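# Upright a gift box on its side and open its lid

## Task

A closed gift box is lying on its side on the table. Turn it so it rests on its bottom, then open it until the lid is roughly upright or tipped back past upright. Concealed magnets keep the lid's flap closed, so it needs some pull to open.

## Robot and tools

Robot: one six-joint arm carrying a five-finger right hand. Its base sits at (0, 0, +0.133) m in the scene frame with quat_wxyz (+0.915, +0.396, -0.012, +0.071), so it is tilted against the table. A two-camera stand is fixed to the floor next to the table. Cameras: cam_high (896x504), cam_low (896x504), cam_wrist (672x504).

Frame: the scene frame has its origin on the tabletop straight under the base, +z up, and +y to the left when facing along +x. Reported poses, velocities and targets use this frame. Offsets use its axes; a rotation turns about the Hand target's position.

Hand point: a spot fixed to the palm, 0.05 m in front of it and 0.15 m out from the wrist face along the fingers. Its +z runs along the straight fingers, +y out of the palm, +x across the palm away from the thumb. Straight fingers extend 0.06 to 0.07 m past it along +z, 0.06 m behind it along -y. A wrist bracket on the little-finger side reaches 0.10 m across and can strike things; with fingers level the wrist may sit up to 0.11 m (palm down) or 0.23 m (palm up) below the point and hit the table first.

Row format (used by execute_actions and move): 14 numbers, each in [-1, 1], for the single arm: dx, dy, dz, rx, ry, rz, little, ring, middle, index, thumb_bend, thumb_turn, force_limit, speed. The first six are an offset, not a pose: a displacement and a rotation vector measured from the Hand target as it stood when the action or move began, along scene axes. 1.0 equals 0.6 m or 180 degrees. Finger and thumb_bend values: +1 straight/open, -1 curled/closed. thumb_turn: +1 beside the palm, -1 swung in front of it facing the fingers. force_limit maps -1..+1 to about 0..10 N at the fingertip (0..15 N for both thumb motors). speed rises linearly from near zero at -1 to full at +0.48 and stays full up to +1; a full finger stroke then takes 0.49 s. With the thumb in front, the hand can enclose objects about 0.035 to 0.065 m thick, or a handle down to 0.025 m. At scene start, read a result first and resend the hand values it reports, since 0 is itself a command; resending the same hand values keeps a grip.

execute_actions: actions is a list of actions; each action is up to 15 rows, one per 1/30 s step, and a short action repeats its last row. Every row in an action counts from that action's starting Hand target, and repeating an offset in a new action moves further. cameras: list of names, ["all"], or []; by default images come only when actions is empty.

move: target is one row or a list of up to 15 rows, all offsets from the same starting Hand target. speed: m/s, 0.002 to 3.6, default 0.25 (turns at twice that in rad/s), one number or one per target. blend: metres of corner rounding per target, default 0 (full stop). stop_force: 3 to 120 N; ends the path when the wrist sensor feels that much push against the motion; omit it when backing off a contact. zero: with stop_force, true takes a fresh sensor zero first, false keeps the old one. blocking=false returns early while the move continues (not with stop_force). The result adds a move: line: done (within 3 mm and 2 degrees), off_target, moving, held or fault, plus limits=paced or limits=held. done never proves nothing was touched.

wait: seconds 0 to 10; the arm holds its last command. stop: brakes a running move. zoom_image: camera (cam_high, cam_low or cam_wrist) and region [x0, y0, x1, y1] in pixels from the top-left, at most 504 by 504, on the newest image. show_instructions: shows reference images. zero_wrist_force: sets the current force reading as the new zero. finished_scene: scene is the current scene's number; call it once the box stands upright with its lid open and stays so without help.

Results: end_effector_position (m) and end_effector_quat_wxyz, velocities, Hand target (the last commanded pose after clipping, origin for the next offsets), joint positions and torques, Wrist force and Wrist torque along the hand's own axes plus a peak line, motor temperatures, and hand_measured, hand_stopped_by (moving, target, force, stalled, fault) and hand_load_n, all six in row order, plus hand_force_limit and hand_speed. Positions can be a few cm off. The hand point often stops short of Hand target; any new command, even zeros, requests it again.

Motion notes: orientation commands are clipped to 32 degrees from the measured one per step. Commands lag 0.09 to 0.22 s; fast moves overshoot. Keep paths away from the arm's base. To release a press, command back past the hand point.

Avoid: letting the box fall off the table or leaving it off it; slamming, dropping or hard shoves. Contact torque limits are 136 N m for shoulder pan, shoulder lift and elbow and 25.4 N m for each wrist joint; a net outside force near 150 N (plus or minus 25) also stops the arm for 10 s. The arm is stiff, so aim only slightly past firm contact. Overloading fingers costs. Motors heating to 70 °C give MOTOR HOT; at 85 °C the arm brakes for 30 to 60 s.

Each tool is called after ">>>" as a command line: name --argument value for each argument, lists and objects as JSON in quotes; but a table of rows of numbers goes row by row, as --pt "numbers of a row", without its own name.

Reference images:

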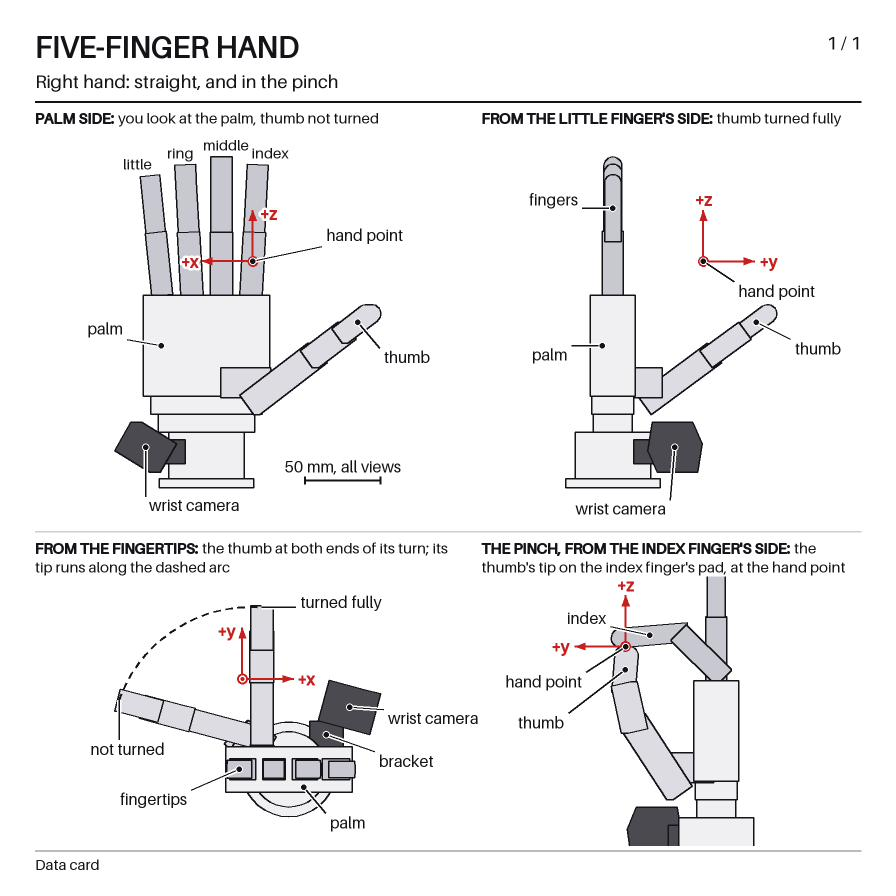

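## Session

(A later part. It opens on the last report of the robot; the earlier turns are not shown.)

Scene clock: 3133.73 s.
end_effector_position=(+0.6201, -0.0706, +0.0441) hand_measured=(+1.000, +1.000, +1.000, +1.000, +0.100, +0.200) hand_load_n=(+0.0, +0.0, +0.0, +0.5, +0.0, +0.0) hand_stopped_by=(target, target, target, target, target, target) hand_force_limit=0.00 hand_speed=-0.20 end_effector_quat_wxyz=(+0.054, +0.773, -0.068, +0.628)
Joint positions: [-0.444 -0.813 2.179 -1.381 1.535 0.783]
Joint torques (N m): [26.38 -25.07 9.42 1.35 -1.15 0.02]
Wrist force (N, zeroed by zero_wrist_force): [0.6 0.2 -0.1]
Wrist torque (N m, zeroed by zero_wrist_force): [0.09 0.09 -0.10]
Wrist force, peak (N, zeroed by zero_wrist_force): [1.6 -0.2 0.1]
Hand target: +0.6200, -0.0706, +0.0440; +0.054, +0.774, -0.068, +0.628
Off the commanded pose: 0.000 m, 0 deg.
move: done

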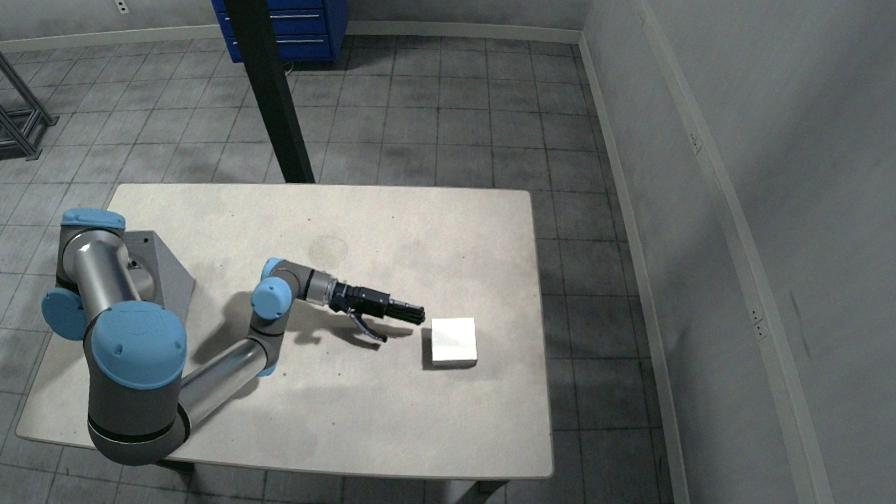

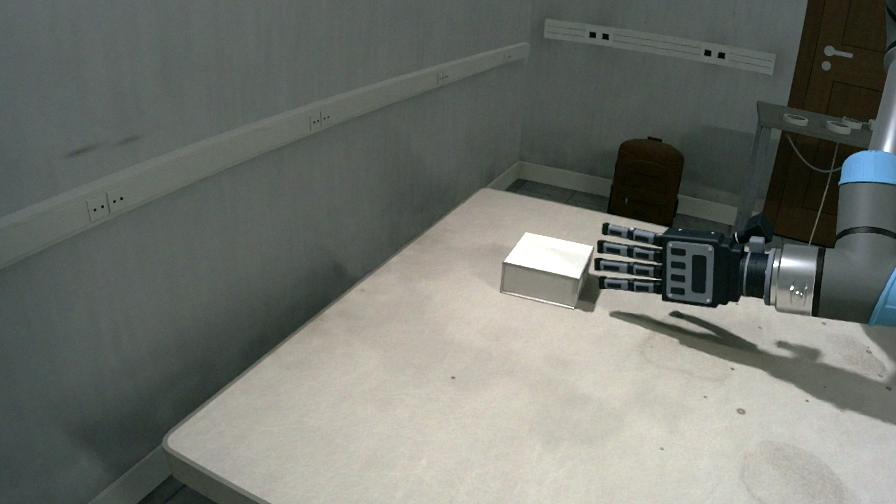

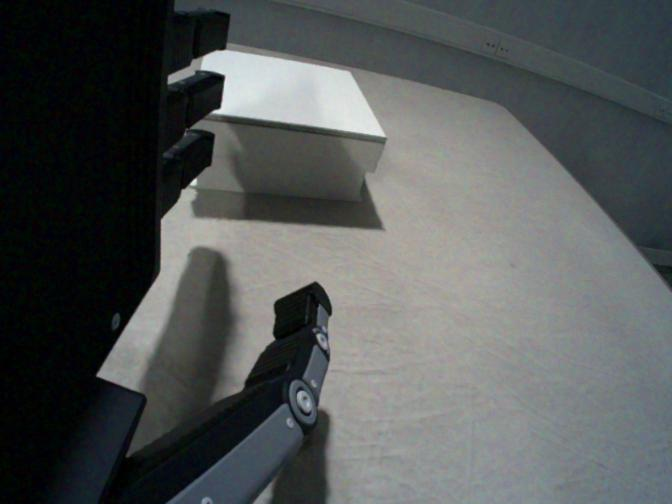

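>>> move --pt "0 0 -0.0567 0 0 0 1 1 1 1 0.1 -0.6 0.0 -0.2" --pt "0.0825 -0.0117 -0.0567 0 0 0 1 1 1 1 0.1 -0.6 0.0 -0.2" --speed 0.06 --cameras '["cam_high", "cam_wrist"]'

>>> zoom_image --camera "cam_high" --region '[350, 260, 500, 400]'

Scene clock: 3150.77 s.
end_effector_position=(+0.6695, -0.0775, +0.0099) hand_measured=(+1.000, +1.000, +1.000, +1.000, +0.100, -0.600) hand_load_n=(+0.0, +0.0, +0.0, +0.0, +0.0, +0.0) hand_stopped_by=(target, target, target, target, target, target) hand_force_limit=0.00 hand_speed=-0.20 end_effector_quat_wxyz=(+0.054, +0.774, -0.067, +0.628)
Joint positions: [-0.475 -0.734 2.023 -1.304 1.505 0.784]
Joint torques (N m): [27.2 -38.1 8.91 -3.1 -2.94 -1.32]
Wrist force (N, zeroed by zero_wrist_force): [0.6 0.2 0.1]
Wrist torque (N m, zeroed by zero_wrist_force): [0.06 0.10 -0.08]
Wrist force, peak (N, zeroed by zero_wrist_force): [1.0 0.6 -0.6]
Hand target: +0.6695, -0.0776, +0.0100; +0.054, +0.774, -0.068, +0.628
Off the commanded pose: 0.000 m, 0 deg.
move: done
Images, in order (width x height): cam_high 896x504, cam_wrist 672x504.

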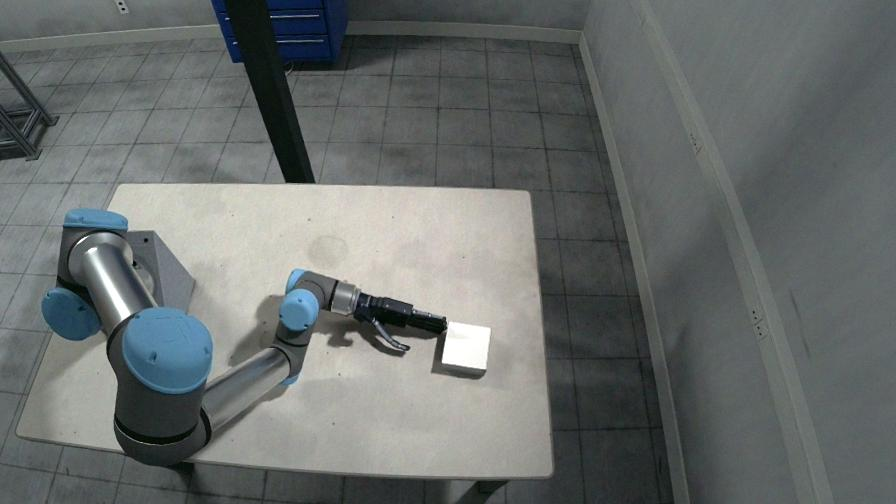

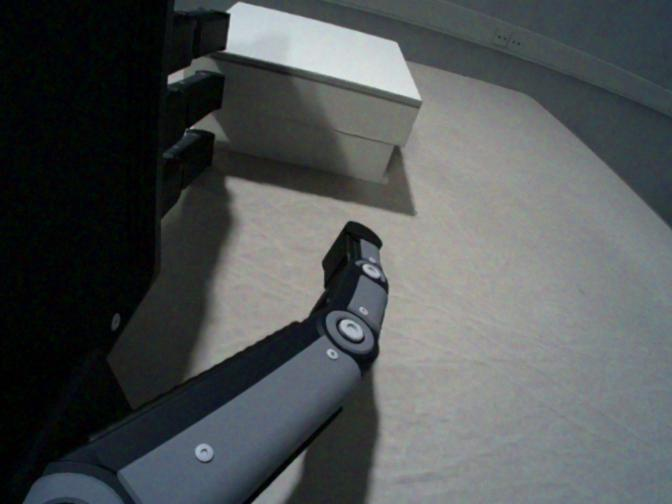

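Scaled by 3.360 from the camera's 896x504 image, which has a finer 1280x720 frame.

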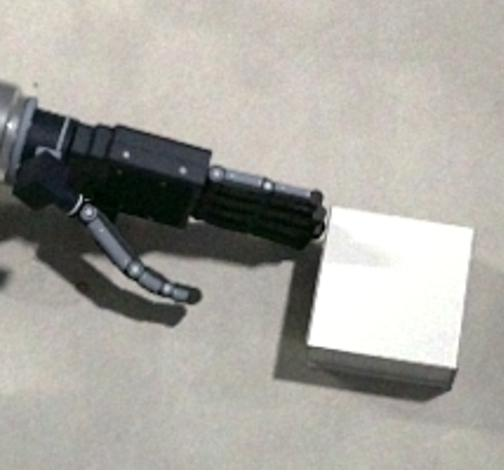

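>>> move --target '[0.0563,-0.0151,0,0,0,0,1,1,1,1,0.1,-0.6,0.0,-0.2]' --speed 0.05 --cameras '["cam_high", "cam_wrist"]'

>>> zoom_image --camera "cam_high" --region '[370, 270, 520, 410]'

Scene clock: 3156.97 s.
end_effector_position=(+0.7033, -0.0865, +0.0099) hand_measured=(+1.000, +1.000, +1.000, +1.000, +0.100, -0.600) hand_load_n=(+0.0, +0.0, +0.0, +0.0, +0.0, +0.0) hand_stopped_by=(target, target, target, target, target, target) hand_force_limit=0.00 hand_speed=-0.20 end_effector_quat_wxyz=(+0.054, +0.774, -0.067, +0.628) end_effector_velocity=(-0.001, -0.001, +0.000) end_effector_angular_velocity=(-0.001, -0.001, -0.003)
Joint positions: [-0.464 -0.724 1.926 -1.216 1.516 0.784]
Joint velocities: [-0.002 0 0.002 -0.005 0 0.001]
Joint torques (N m): [31.41 -36.81 6.92 -3.1 -1.29 -1.44]
Wrist force (N, zeroed by zero_wrist_force): [0.7 -0.2 0.2]
Wrist torque (N m, zeroed by zero_wrist_force): [-0.02 0.07 -0.06]
Wrist force, peak (N, zeroed by zero_wrist_force): [1.1 0.1 0.0]
Hand target: +0.7033, -0.0867, +0.0100; +0.054, +0.774, -0.068, +0.628
Off the commanded pose: 0.000 m, 0 deg.
move: done
Images, in order (width x height): cam_high 896x504, cam_wrist 672x504.

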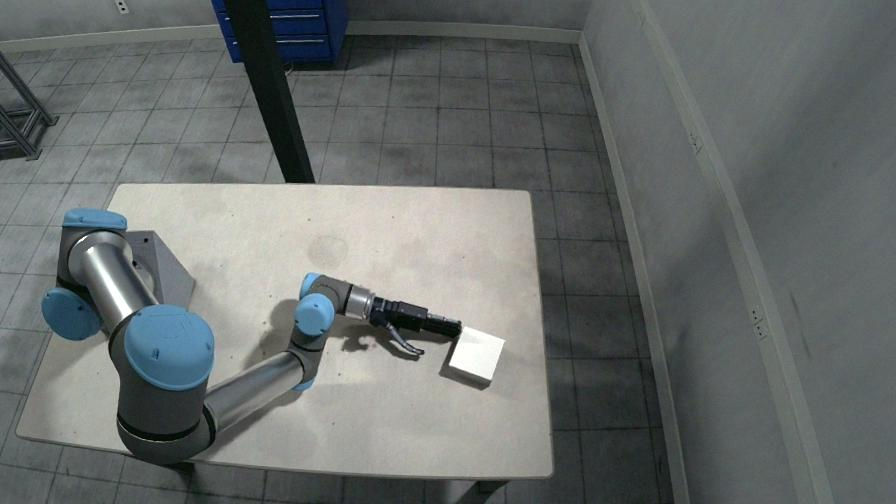

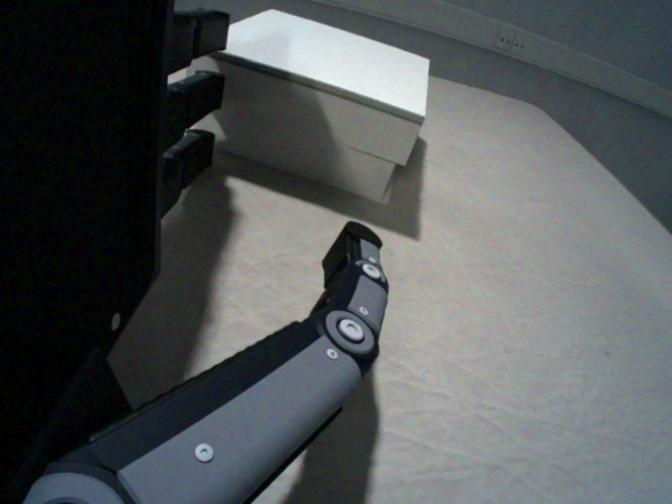

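Scaled by 3.360 from the camera's 896x504 image, which has a finer 1280x720 frame.

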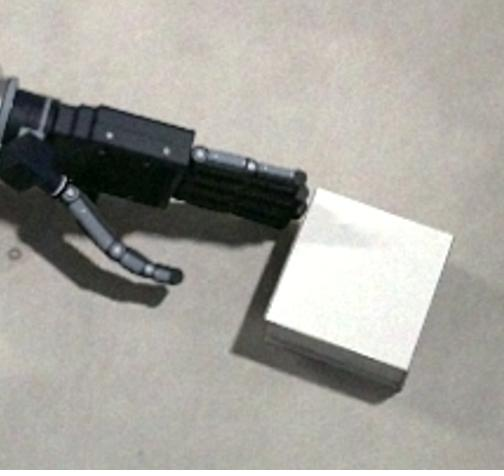

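>>> move --pt "-0.1 0.0 0.0 0 0 0 1 1 1 1 0.1 -0.6 0.0 -0.2" --pt "-0.1 -0.05 0.23 0 0 0.19 1 1 1 1 0.1 -0.6 0.0 -0.2" --speed 0.12 --cameras '["cam_high"]'

>>> move --target '[0.0,0.0,0.0,0,0,0.17,1,1,1,1,0.1,-0.6,0.0,-0.2]' --speed 0.12 --cameras '["cam_high", "cam_low"]'

Scene clock: 3194.10 s.
end_effector_position=(+0.6434, -0.1168, +0.1480) hand_measured=(+1.000, +1.000, +1.000, +1.000, +0.100, -0.600) hand_load_n=(+0.0, +0.0, +0.0, -0.5, +0.0, +0.0) hand_stopped_by=(target, target, target, target, target, target) hand_force_limit=0.00 hand_speed=-0.20 end_effector_quat_wxyz=(-0.133, +0.759, +0.163, +0.616)
Joint positions: [-0.583 -1.228 2.015 -0.303 1.044 0.482]
Joint torques (N m): [27.1 -21.9 1.7 1.64 -0.25 0.87]
Wrist force (N, zeroed by zero_wrist_force): [0.6 0.4 -0.1]
Wrist torque (N m, zeroed by zero_wrist_force): [0.10 0.08 -0.07]
Wrist force, peak (N, zeroed by zero_wrist_force): [1.1 0.1 1.3]
Hand target: +0.6433, -0.1167, +0.1480; -0.133, +0.759, +0.163, +0.616
Off the commanded pose: 0.000 m, 0 deg.
move: done
Images, in order (width x height): cam_high 896x504.

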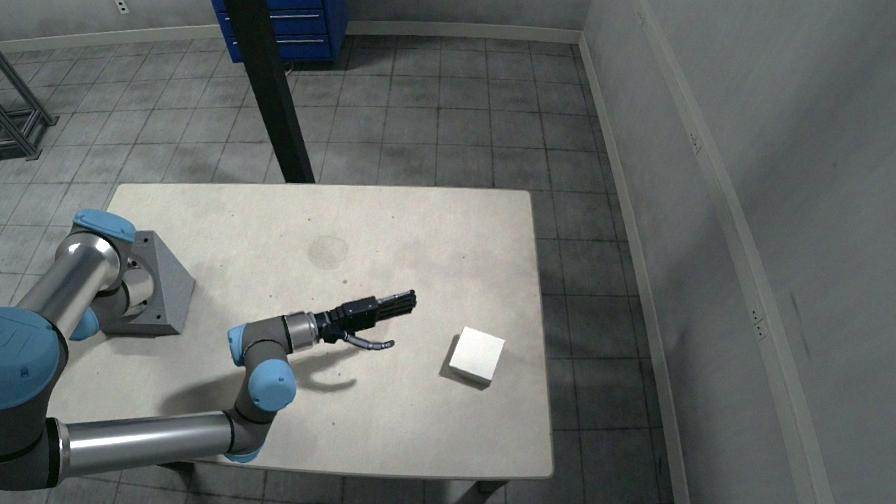

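Scene clock: 3196.80 s.
end_effector_position=(+0.6433, -0.1167, +0.1478) hand_measured=(+1.000, +1.000, +1.000, +1.000, +0.100, -0.600) hand_load_n=(+0.0, +0.0, +0.0, +0.0, +0.5, +0.0) hand_stopped_by=(target, target, target, target, target, target) hand_force_limit=0.00 hand_speed=-0.20 end_effector_quat_wxyz=(-0.291, +0.689, +0.357, +0.559)
Joint positions: [-0.694 -1.065 1.637 0.608 0.864 -0.112]
Joint torques (N m): [37.23 -44.94 -1.62 1.77 -3.34 -0.14]
Wrist force (N, zeroed by zero_wrist_force): [0.1 0.2 -0.2]
Wrist torque (N m, zeroed by zero_wrist_force): [0.10 0.13 -0.11]
Wrist force, peak (N, zeroed by zero_wrist_force): [0.9 0.6 0.0]
Hand target: +0.6433, -0.1167, +0.1480; -0.291, +0.689, +0.357, +0.559
Off the commanded pose: 0.000 m, 0 deg.
move: done
Images, in order (width x height): cam_high 896x504, cam_low 896x504.

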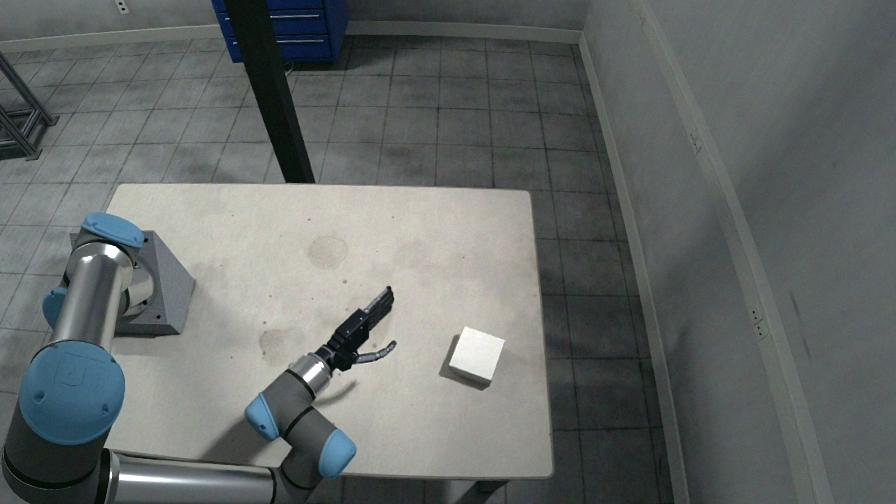

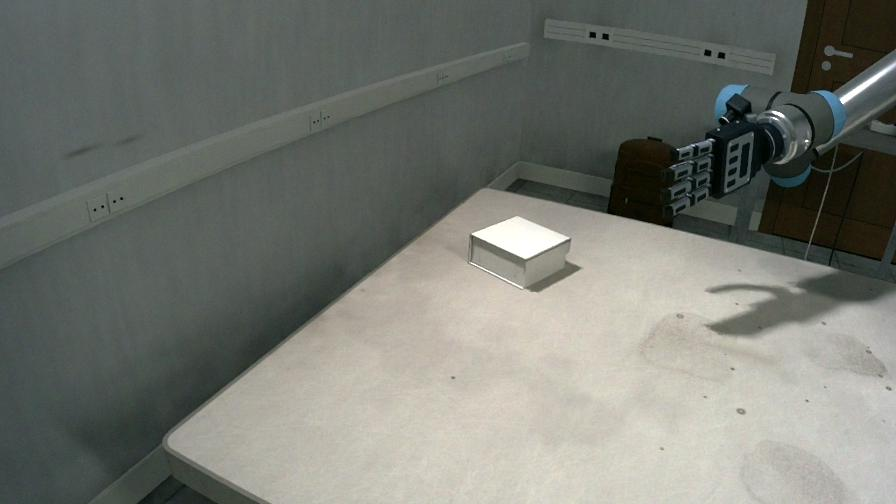

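>>> move --target '[0.1345,0.0728,-0.08,0,0,0.0511,1,1,1,-0.2,0.1,-0.219,0.0,-0.2]' --speed 0.12 --cameras '["all"]'

>>> zoom_image --camera "cam_high" --region '[380, 270, 530, 410]'

Scene clock: 3218.80 s.
end_effector_position=(+0.7240, -0.0730, +0.1000) hand_measured=(+1.000, +1.000, +1.000, -0.200, +0.100, -0.218) hand_load_n=(+0.0, +0.0, +0.0, +0.0, +0.5, +0.0) hand_stopped_by=(target, target, target, target, target, target) hand_force_limit=0.00 hand_speed=-0.20 end_effector_quat_wxyz=(-0.335, +0.658, +0.412, +0.534)
Joint positions: [-0.626 -0.75 1.241 0.837 0.909 -0.189]
Joint torques (N m): [31.83 -35.02 -11.44 0.32 -3.4 1.68]
Wrist force (N, zeroed by zero_wrist_force): [0.6 0.1 -0.1]
Wrist torque (N m, zeroed by zero_wrist_force): [0.07 0.07 -0.02]
Wrist force, peak (N, zeroed by zero_wrist_force): [0.5 -0.5 -1.0]
Hand target: +0.7240, -0.0730, +0.1000; -0.335, +0.658, +0.412, +0.534
Off the commanded pose: 0.000 m, 0 deg.
move: done

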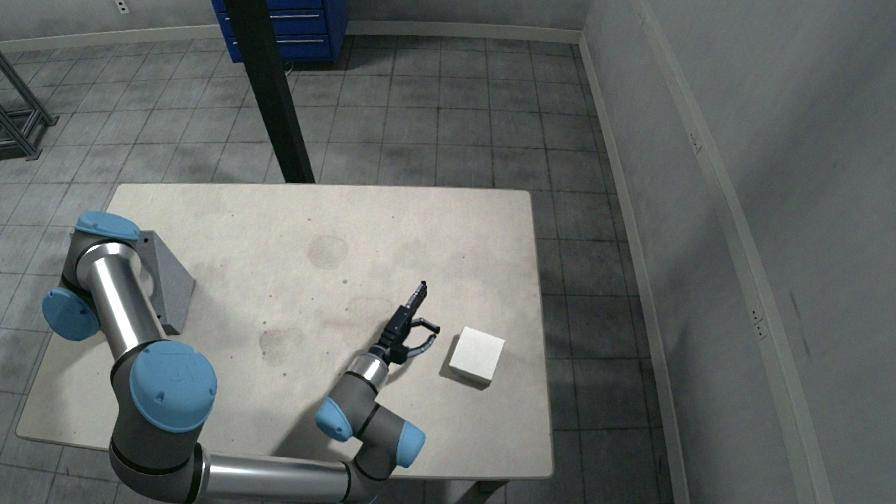

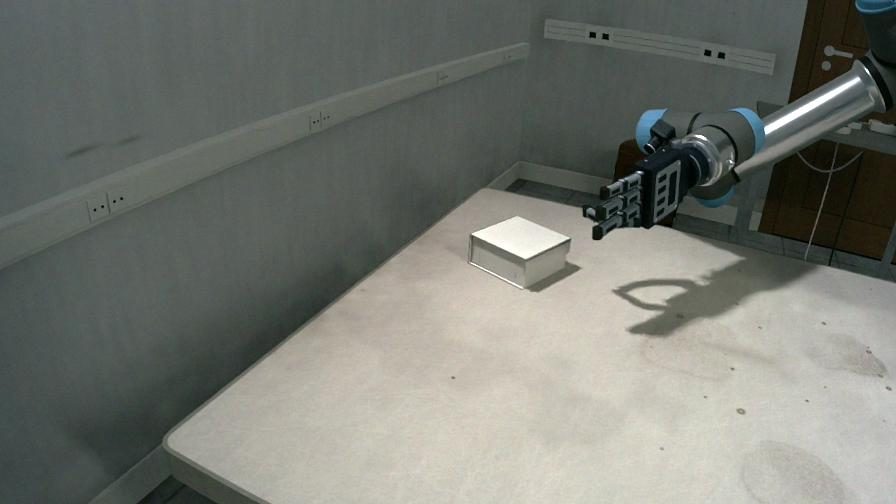

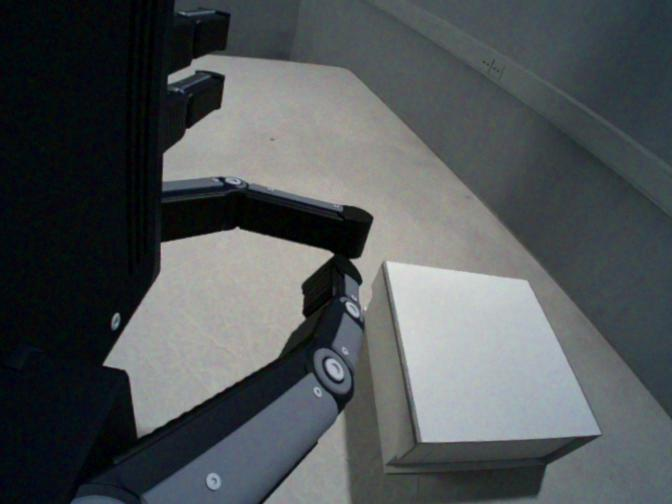

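Scaled by 3.360 from the camera's 896x504 image, which has a finer 1280x720 frame.

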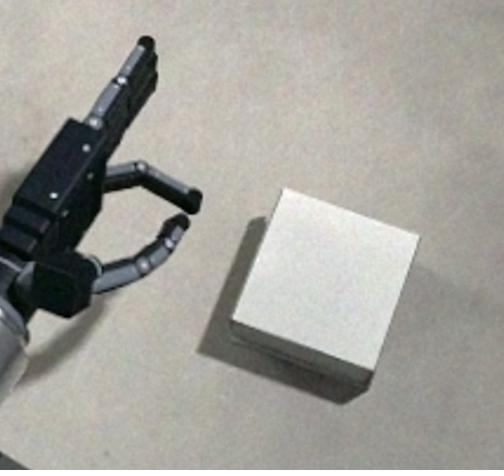

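>>> move --target '[0.05,0.0217,-0.1333,0,0,0,1,1,1,-0.2,0.1,-0.3,0.0,-0.2]' --speed 0.08 --cameras '["all"]'

>>> zoom_image --camera "cam_high" --region '[420, 290, 510, 390]'

>>> zoom_image --camera "cam_wrist" --region '[280, 160, 480, 400]'

>>> zoom_image --camera "cam_low" --region '[440, 190, 660, 320]'

Scene clock: 3240.87 s.
end_effector_position=(+0.7454, -0.0647, +0.0442) hand_measured=(+1.000, +1.000, +1.000, -0.200, +0.100, -0.300) hand_load_n=(+0.0, +0.0, +0.0, +0.0, +0.0, +0.0) hand_stopped_by=(target, target, target, target, target, target) hand_force_limit=0.00 hand_speed=-0.20 end_effector_quat_wxyz=(-0.334, +0.659, +0.411, +0.534)
Joint positions: [-0.66 -0.621 1.123 0.85 0.901 -0.231]
Joint torques (N m): [41.54 -40.66 -6.56 1.95 -1.87 -0.05]
Wrist force (N, zeroed by zero_wrist_force): [0.3 0.6 0.1]
Wrist torque (N m, zeroed by zero_wrist_force): [0.13 0.13 -0.10]
Wrist force, peak (N, zeroed by zero_wrist_force): [-0.9 1.7 0.3]
Hand target: +0.7454, -0.0647, +0.0442; -0.334, +0.659, +0.411, +0.534 (not the last commanded pose)
Off the commanded pose: 0.026 m, 0 deg.
FORCE FAULT: contact force on the arm reached its limit, and the arm stopped for 10 seconds. The contact can be on any part of the arm, not only on its tool. That time counts as 20 of the actions that you can send in this scene. The arm's remaining commands of this call were not run. During the stop the arm's controller moved it back a little. The arm's target is now where it stood when the stop ended, not its last command. The arm accepts commands again.
move: fault

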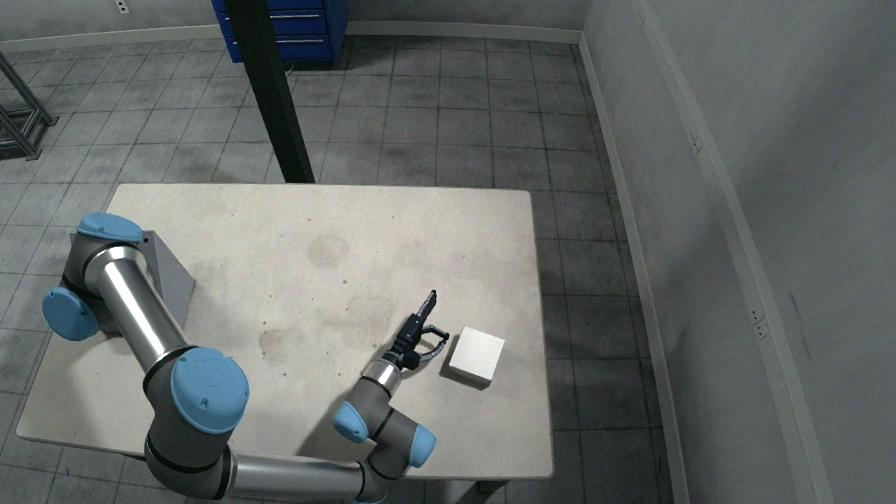

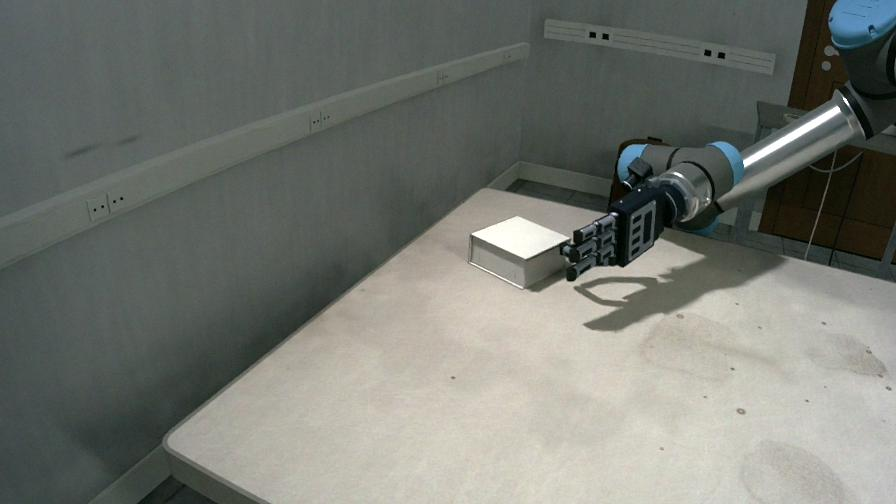

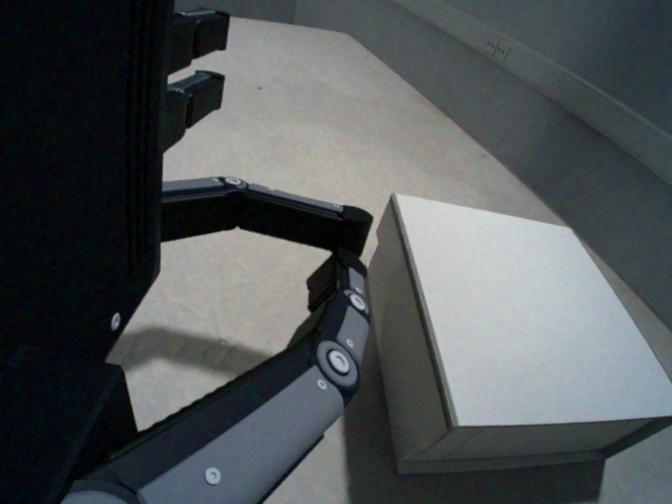

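Scaled by 5.040 from the camera's 896x504 image, which has a finer 1280x720 frame.

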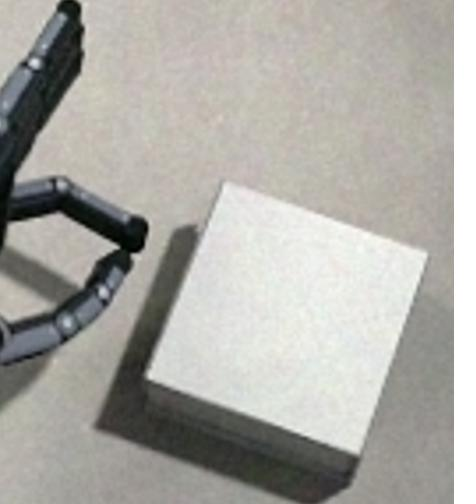

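Scaled by 2.100 from the camera's 672x504 image, which has a finer 960x720 frame.

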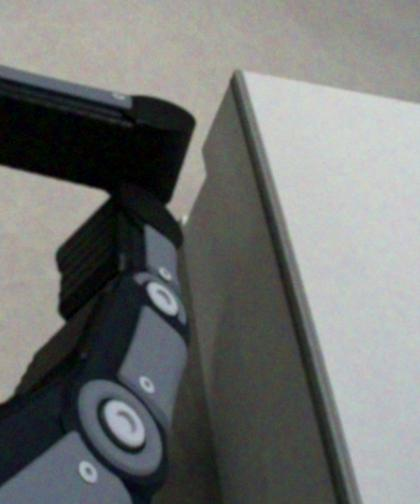

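Scaled by 2.291 from the camera's 896x504 image, which has a finer 1280x720 frame.

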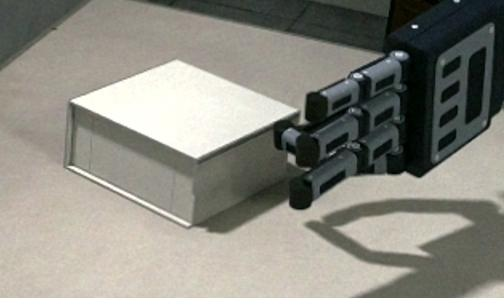

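>>> move --target '[0.0,0.0,0.17,0,0,0,1,1,1,-0.2,0.1,-0.3,0.0,-0.2]' --speed 0.06

>>> move --pt "-0.15 -0.06 0.0 0 0 -0.05 1 1 1 -0.2 0.1 -0.3 0.0 -0.2" --pt "-0.15 -0.06 0.0 0 0 -0.23 1 1 1 -0.2 0.1 -0.3 0.0 -0.2" --pt "-0.15 0.0 0.0 0 0 -0.41 1 1 1 -0.2 0.1 -0.3 0.0 -0.2" --speed 0.15 --cameras '["cam_high"]'

Scene clock: 3283.73 s.
end_effector_position=(+0.7453, -0.0647, +0.1463) hand_measured=(+1.000, +1.000, +1.000, -0.200, +0.100, -0.300) hand_load_n=(+0.0, +0.0, +0.0, +0.0, +0.0, +0.5) hand_stopped_by=(target, target, target, target, target, target) hand_force_limit=0.00 hand_speed=-0.20 end_effector_quat_wxyz=(-0.334, +0.659, +0.411, +0.534) end_effector_velocity=(+0.000, +0.000, -0.003) end_effector_angular_velocity=(-0.001, -0.001, +0.001)
Joint positions: [-0.548 -0.763 1.174 0.857 0.93 -0.094]
Joint velocities: [-0.003 0.003 0 0 0 -0.006]
Joint torques (N m): [32.94 -33.4 -3.66 2.14 -2.08 -1.46]
Wrist force (N, zeroed by zero_wrist_force): [0.6 0.6 -0.1]
Wrist torque (N m, zeroed by zero_wrist_force): [0.16 0.05 -0.04]
Wrist force, peak (N, zeroed by zero_wrist_force): [1.3 0.4 -0.4]
Hand target: +0.7454, -0.0647, +0.1462; -0.334, +0.659, +0.411, +0.534
Off the commanded pose: 0.000 m, 0 deg.
move: done

Scene clock: 3289.20 s.
end_effector_position=(+0.6554, -0.0646, +0.1462) hand_measured=(+1.000, +1.000, +1.000, -0.200, +0.100, -0.300) hand_load_n=(+0.0, +0.0, +0.0, +0.0, +0.0, +0.0) hand_stopped_by=(target, target, target, target, target, target) hand_force_limit=0.00 hand_speed=-0.20 end_effector_quat_wxyz=(+0.054, +0.774, -0.066, +0.628)
Joint positions: [-0.234 -0.95 2.073 -1.137 1.744 0.779]
Joint torques (N m): [28.04 -31.31 3.18 -0.25 -0.05 -1.49]
Wrist force (N, zeroed by zero_wrist_force): [0.6 0.2 -0.1]
Wrist torque (N m, zeroed by zero_wrist_force): [0.08 0.10 -0.05]
Wrist force, peak (N, zeroed by zero_wrist_force): [0.4 1.3 1.0]
Hand target: +0.6554, -0.0647, +0.1462; +0.054, +0.774, -0.066, +0.628
Off the commanded pose: 0.000 m, 0 deg.
move: done
Images, in order (width x height): cam_high 896x504.

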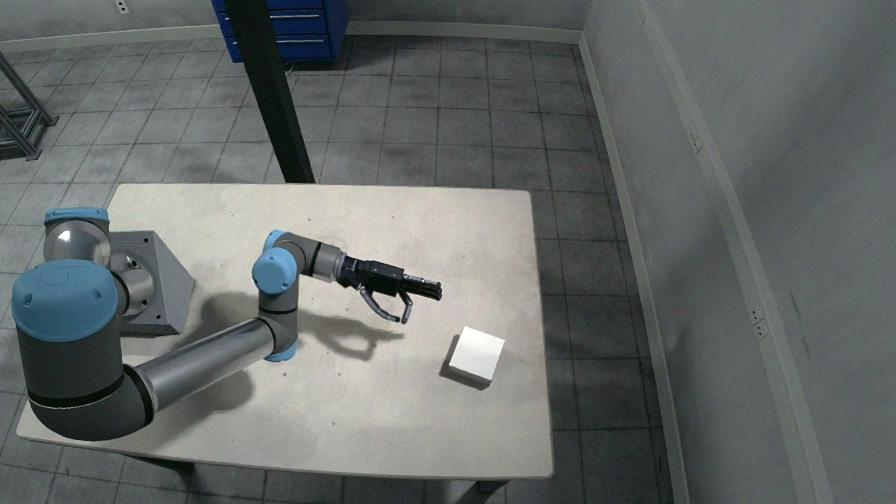

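>>> move --pt "0.1743 0.1912 0 0 0 -0.0889 1 1 1 -0.5 0.2 0.05 0.0 -0.2" --pt "0.3093 0.1412 -0.1437 0 0 -0.0889 1 1 1 -0.5 0.2 0.05 0.0 -0.2" --speed 0.12 --blend '[0.02, 0]' --cameras '["all"]'

>>> zoom_image --camera "cam_high" --region '[420, 280, 520, 400]'

Scene clock: 3296.93 s.
end_effector_position=(+0.8409, +0.0201, +0.0599) hand_measured=(+1.000, +1.000, +1.000, -0.262, +0.200, +0.050) hand_load_n=(+0.0, +0.0, +0.0, +0.0, +0.0, +0.5) hand_stopped_by=(target, target, target, force, target, target) hand_force_limit=0.00 hand_speed=-0.20 end_effector_quat_wxyz=(+0.141, +0.757, -0.173, +0.614)
Joint positions: [-0.147 -0.356 1.285 -1.151 2.022 0.762]
Joint torques (N m): [46.97 -44.93 -8.45 -3.8 -0.16 -1.33]
Wrist force (N, zeroed by zero_wrist_force): [0.8 0.1 -0.4]
Wrist torque (N m, zeroed by zero_wrist_force): [0.08 0.05 -0.05]
Wrist force, peak (N, zeroed by zero_wrist_force): [0.7 1.3 -0.6]
Hand target: +0.8409, +0.0201, +0.0600; +0.141, +0.757, -0.173, +0.614
Off the commanded pose: 0.000 m, 0 deg.
move: done

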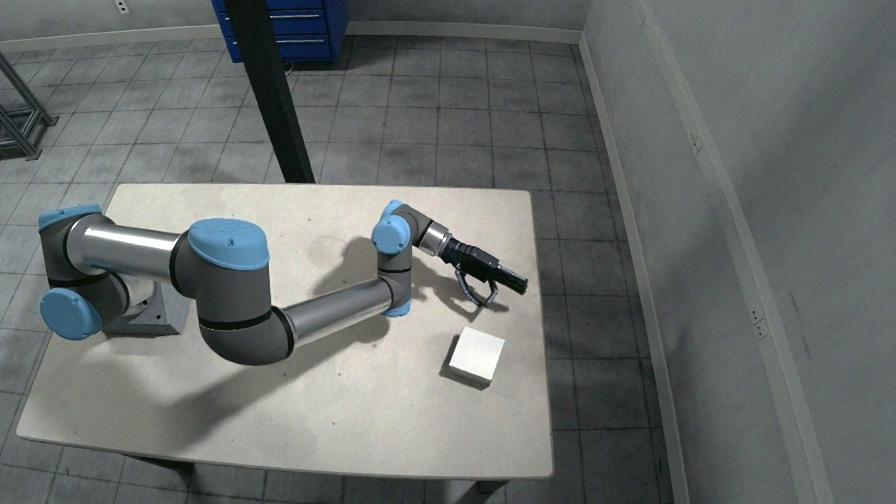

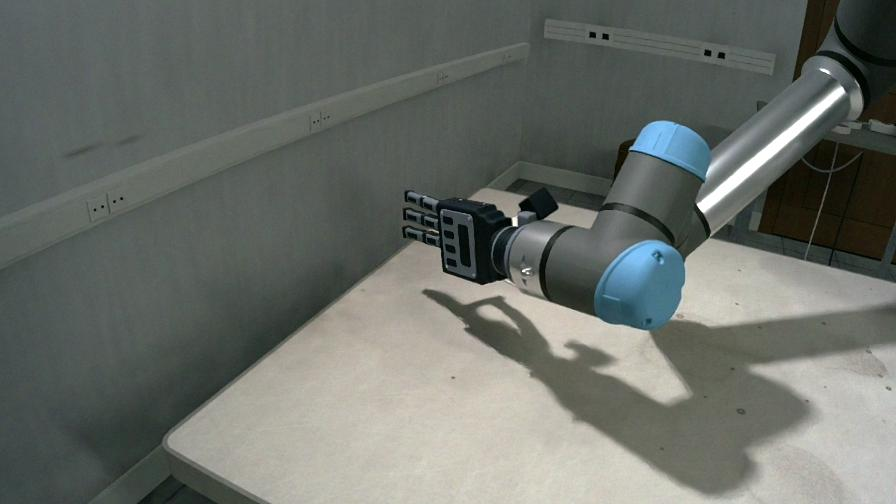

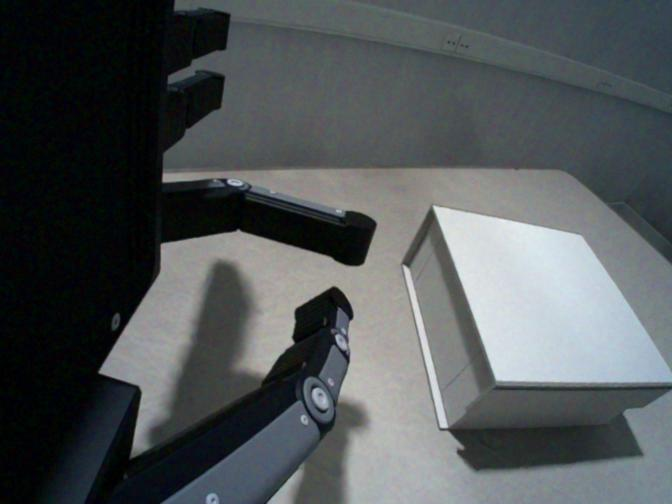

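Scaled by 4.200 from the camera's 896x504 image, which has a finer 1280x720 frame.

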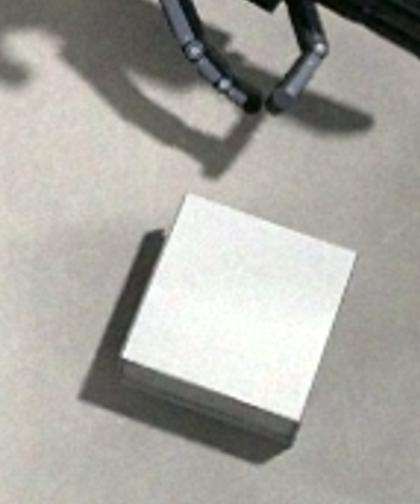

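>>> move --pt "-0.017 -0.0562 -0.03 0 0 0 1 1 1 -0.49 0.2 0.1 0.0 -0.3" --pt "-0.017 -0.0562 -0.0725 0 0 0 1 1 1 -0.49 0.2 0.03 0.0 -0.3" --speed 0.06 --cameras '["cam_high","cam_wrist"]'

>>> zoom_image --camera "cam_high" --region '[440, 300, 520, 390]'

>>> zoom_image --camera "cam_wrist" --region '[280, 160, 480, 400]'

Scene clock: 3310.67 s.
end_effector_position=(+0.8307, -0.0137, +0.0164) hand_measured=(+1.000, +1.000, +1.000, -0.490, +0.200, +0.030) hand_load_n=(+0.0, +0.0, +0.0, +0.0, +0.0, +0.0) hand_stopped_by=(target, target, target, target, target, target) hand_force_limit=0.00 hand_speed=-0.30 end_effector_quat_wxyz=(+0.141, +0.757, -0.173, +0.614)
Joint positions: [-0.233 -0.371 1.348 -1.192 1.939 0.783]
Joint torques (N m): [50.6 -46.89 1.5 1.5 0.34 -0.97]
Wrist force (N, zeroed by zero_wrist_force): [0.6 0.0 0.2]
Wrist torque (N m, zeroed by zero_wrist_force): [0.05 0.07 -0.08]
Wrist force, peak (N, zeroed by zero_wrist_force): [1.6 -0.4 -0.5]
Hand target: +0.8307, -0.0137, +0.0165; +0.141, +0.757, -0.173, +0.614
Off the commanded pose: 0.000 m, 0 deg.
move: done
Images, in order (width x height): cam_high 896x504, cam_wrist 672x504.

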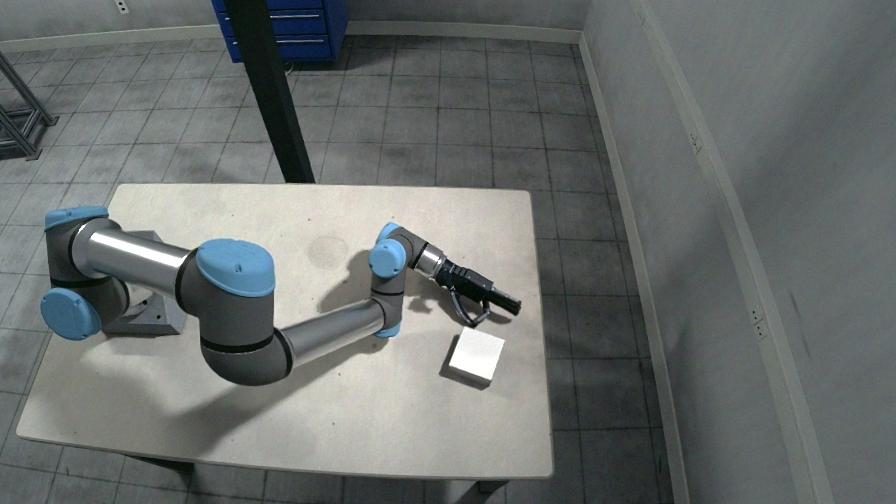

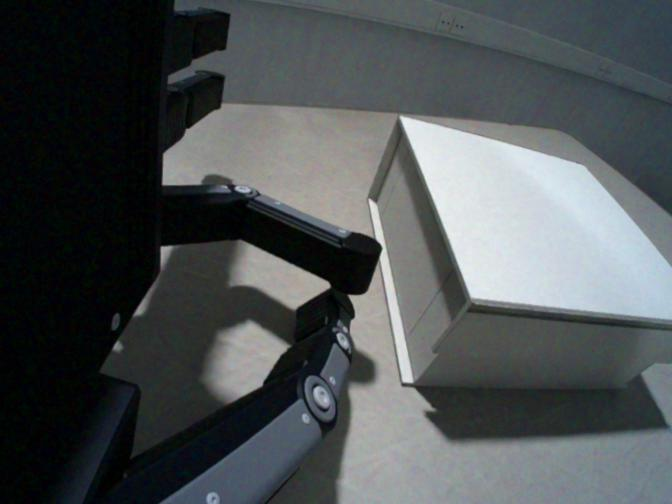

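Scaled by 5.600 from the camera's 896x504 image, which has a finer 1280x720 frame.

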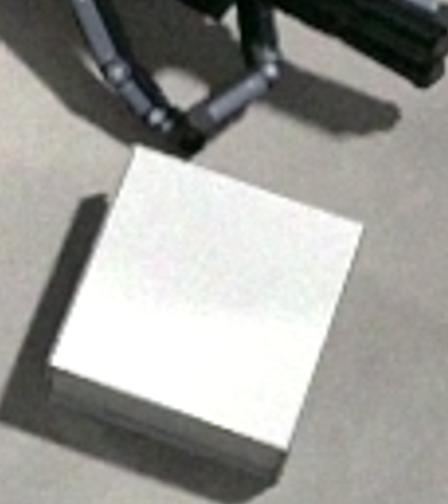

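Scaled by 2.100 from the camera's 672x504 image, which has a finer 960x720 frame.

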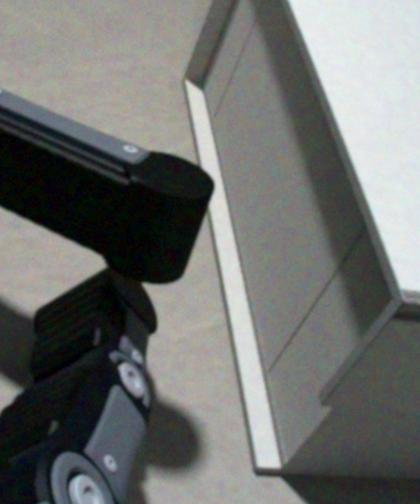

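>>> move --target '[-0.0046,-0.0143,0,0,0,0,1,1,1,-0.49,0.15,0.03,0.0,-0.3]' --speed 0.03 --cameras '["cam_wrist"]'

>>> zoom_image --camera "cam_wrist" --region '[280, 160, 480, 400]'

Scene clock: 3314.57 s.
end_effector_position=(+0.8280, -0.0224, +0.0165) hand_measured=(+1.000, +1.000, +1.000, -0.490, +0.150, +0.030) hand_load_n=(+0.0, +0.0, +0.0, +0.0, +0.5, +0.0) hand_stopped_by=(target, target, target, target, target, target) hand_force_limit=0.00 hand_speed=-0.30 end_effector_quat_wxyz=(+0.141, +0.757, -0.173, +0.614)
Joint positions: [-0.243 -0.388 1.368 -1.194 1.929 0.785]
Joint torques (N m): [48.73 -28.99 -9.52 -3.24 -0.97 1.06]
Wrist force (N, zeroed by zero_wrist_force): [0.6 0.0 -0.2]
Wrist torque (N m, zeroed by zero_wrist_force): [0.05 0.09 -0.09]
Wrist force, peak (N, zeroed by zero_wrist_force): [1.1 0.1 0.0]
Hand target: +0.8280, -0.0222, +0.0165; +0.141, +0.757, -0.173, +0.614
Off the commanded pose: 0.000 m, 0 deg.
move: done
Images, in order (width x height): cam_wrist 672x504.

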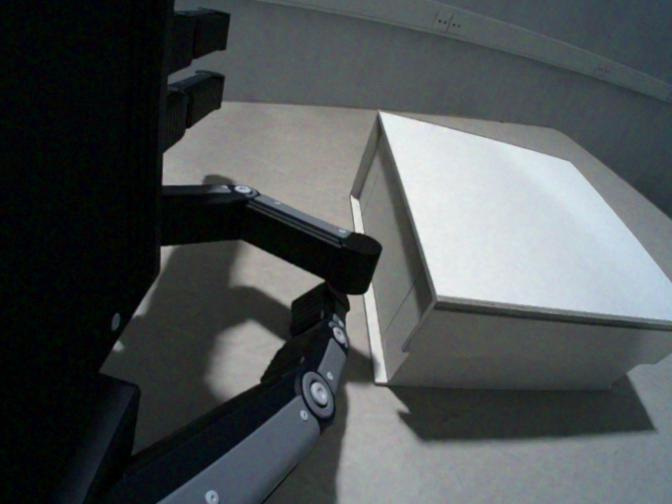

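Scaled by 2.100 from the camera's 672x504 image, which has a finer 960x720 frame.

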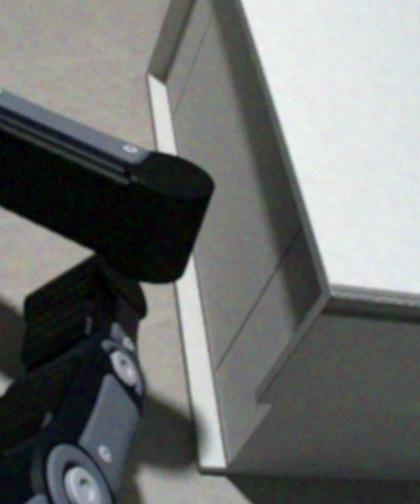

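>>> move --target '[-0.0054,-0.0167,0,0,0,0,1,1,1,-0.49,0.15,0.03,0.0,-0.3]' --speed 0.03 --cameras '["cam_wrist"]'

>>> zoom_image --camera "cam_wrist" --region '[280, 160, 480, 400]'

Scene clock: 3318.20 s.
end_effector_position=(+0.8247, -0.0324, +0.0165) hand_measured=(+1.000, +1.000, +1.000, -0.490, +0.150, +0.030) hand_load_n=(+0.0, +0.5, +0.0, +0.0, +0.0, +0.0) hand_stopped_by=(target, target, target, target, target, target) hand_force_limit=0.00 hand_speed=-0.30 end_effector_quat_wxyz=(+0.141, +0.757, -0.173, +0.614)
Joint positions: [-0.254 -0.408 1.391 -1.196 1.918 0.787]
Joint torques (N m): [50.29 -29.52 -10.44 -3.26 -0.57 0.97]
Wrist force (N, zeroed by zero_wrist_force): [0.9 0.1 0.1]
Wrist torque (N m, zeroed by zero_wrist_force): [0.05 0.04 -0.07]
Wrist force, peak (N, zeroed by zero_wrist_force): [1.2 0.0 0.0]
Hand target: +0.8247, -0.0323, +0.0165; +0.141, +0.757, -0.173, +0.614
Off the commanded pose: 0.000 m, 0 deg.
move: done
Images, in order (width x height): cam_wrist 672x504.

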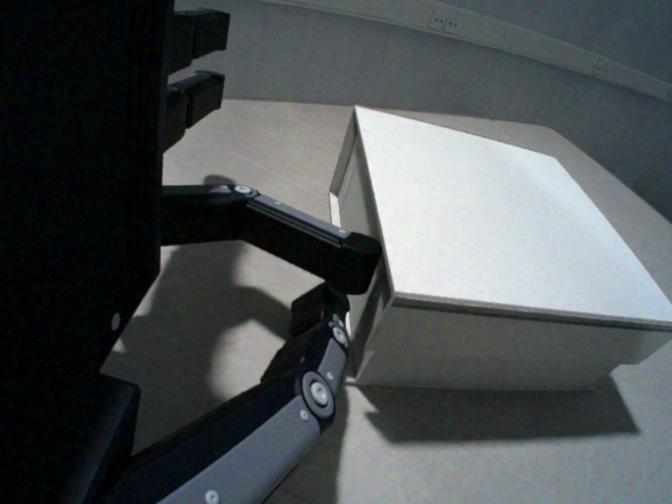

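Scaled by 2.100 from the camera's 672x504 image, which has a finer 960x720 frame.

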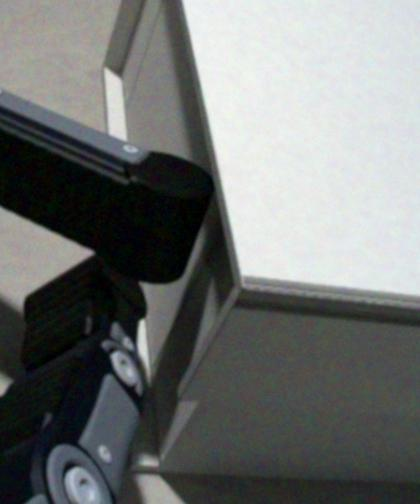

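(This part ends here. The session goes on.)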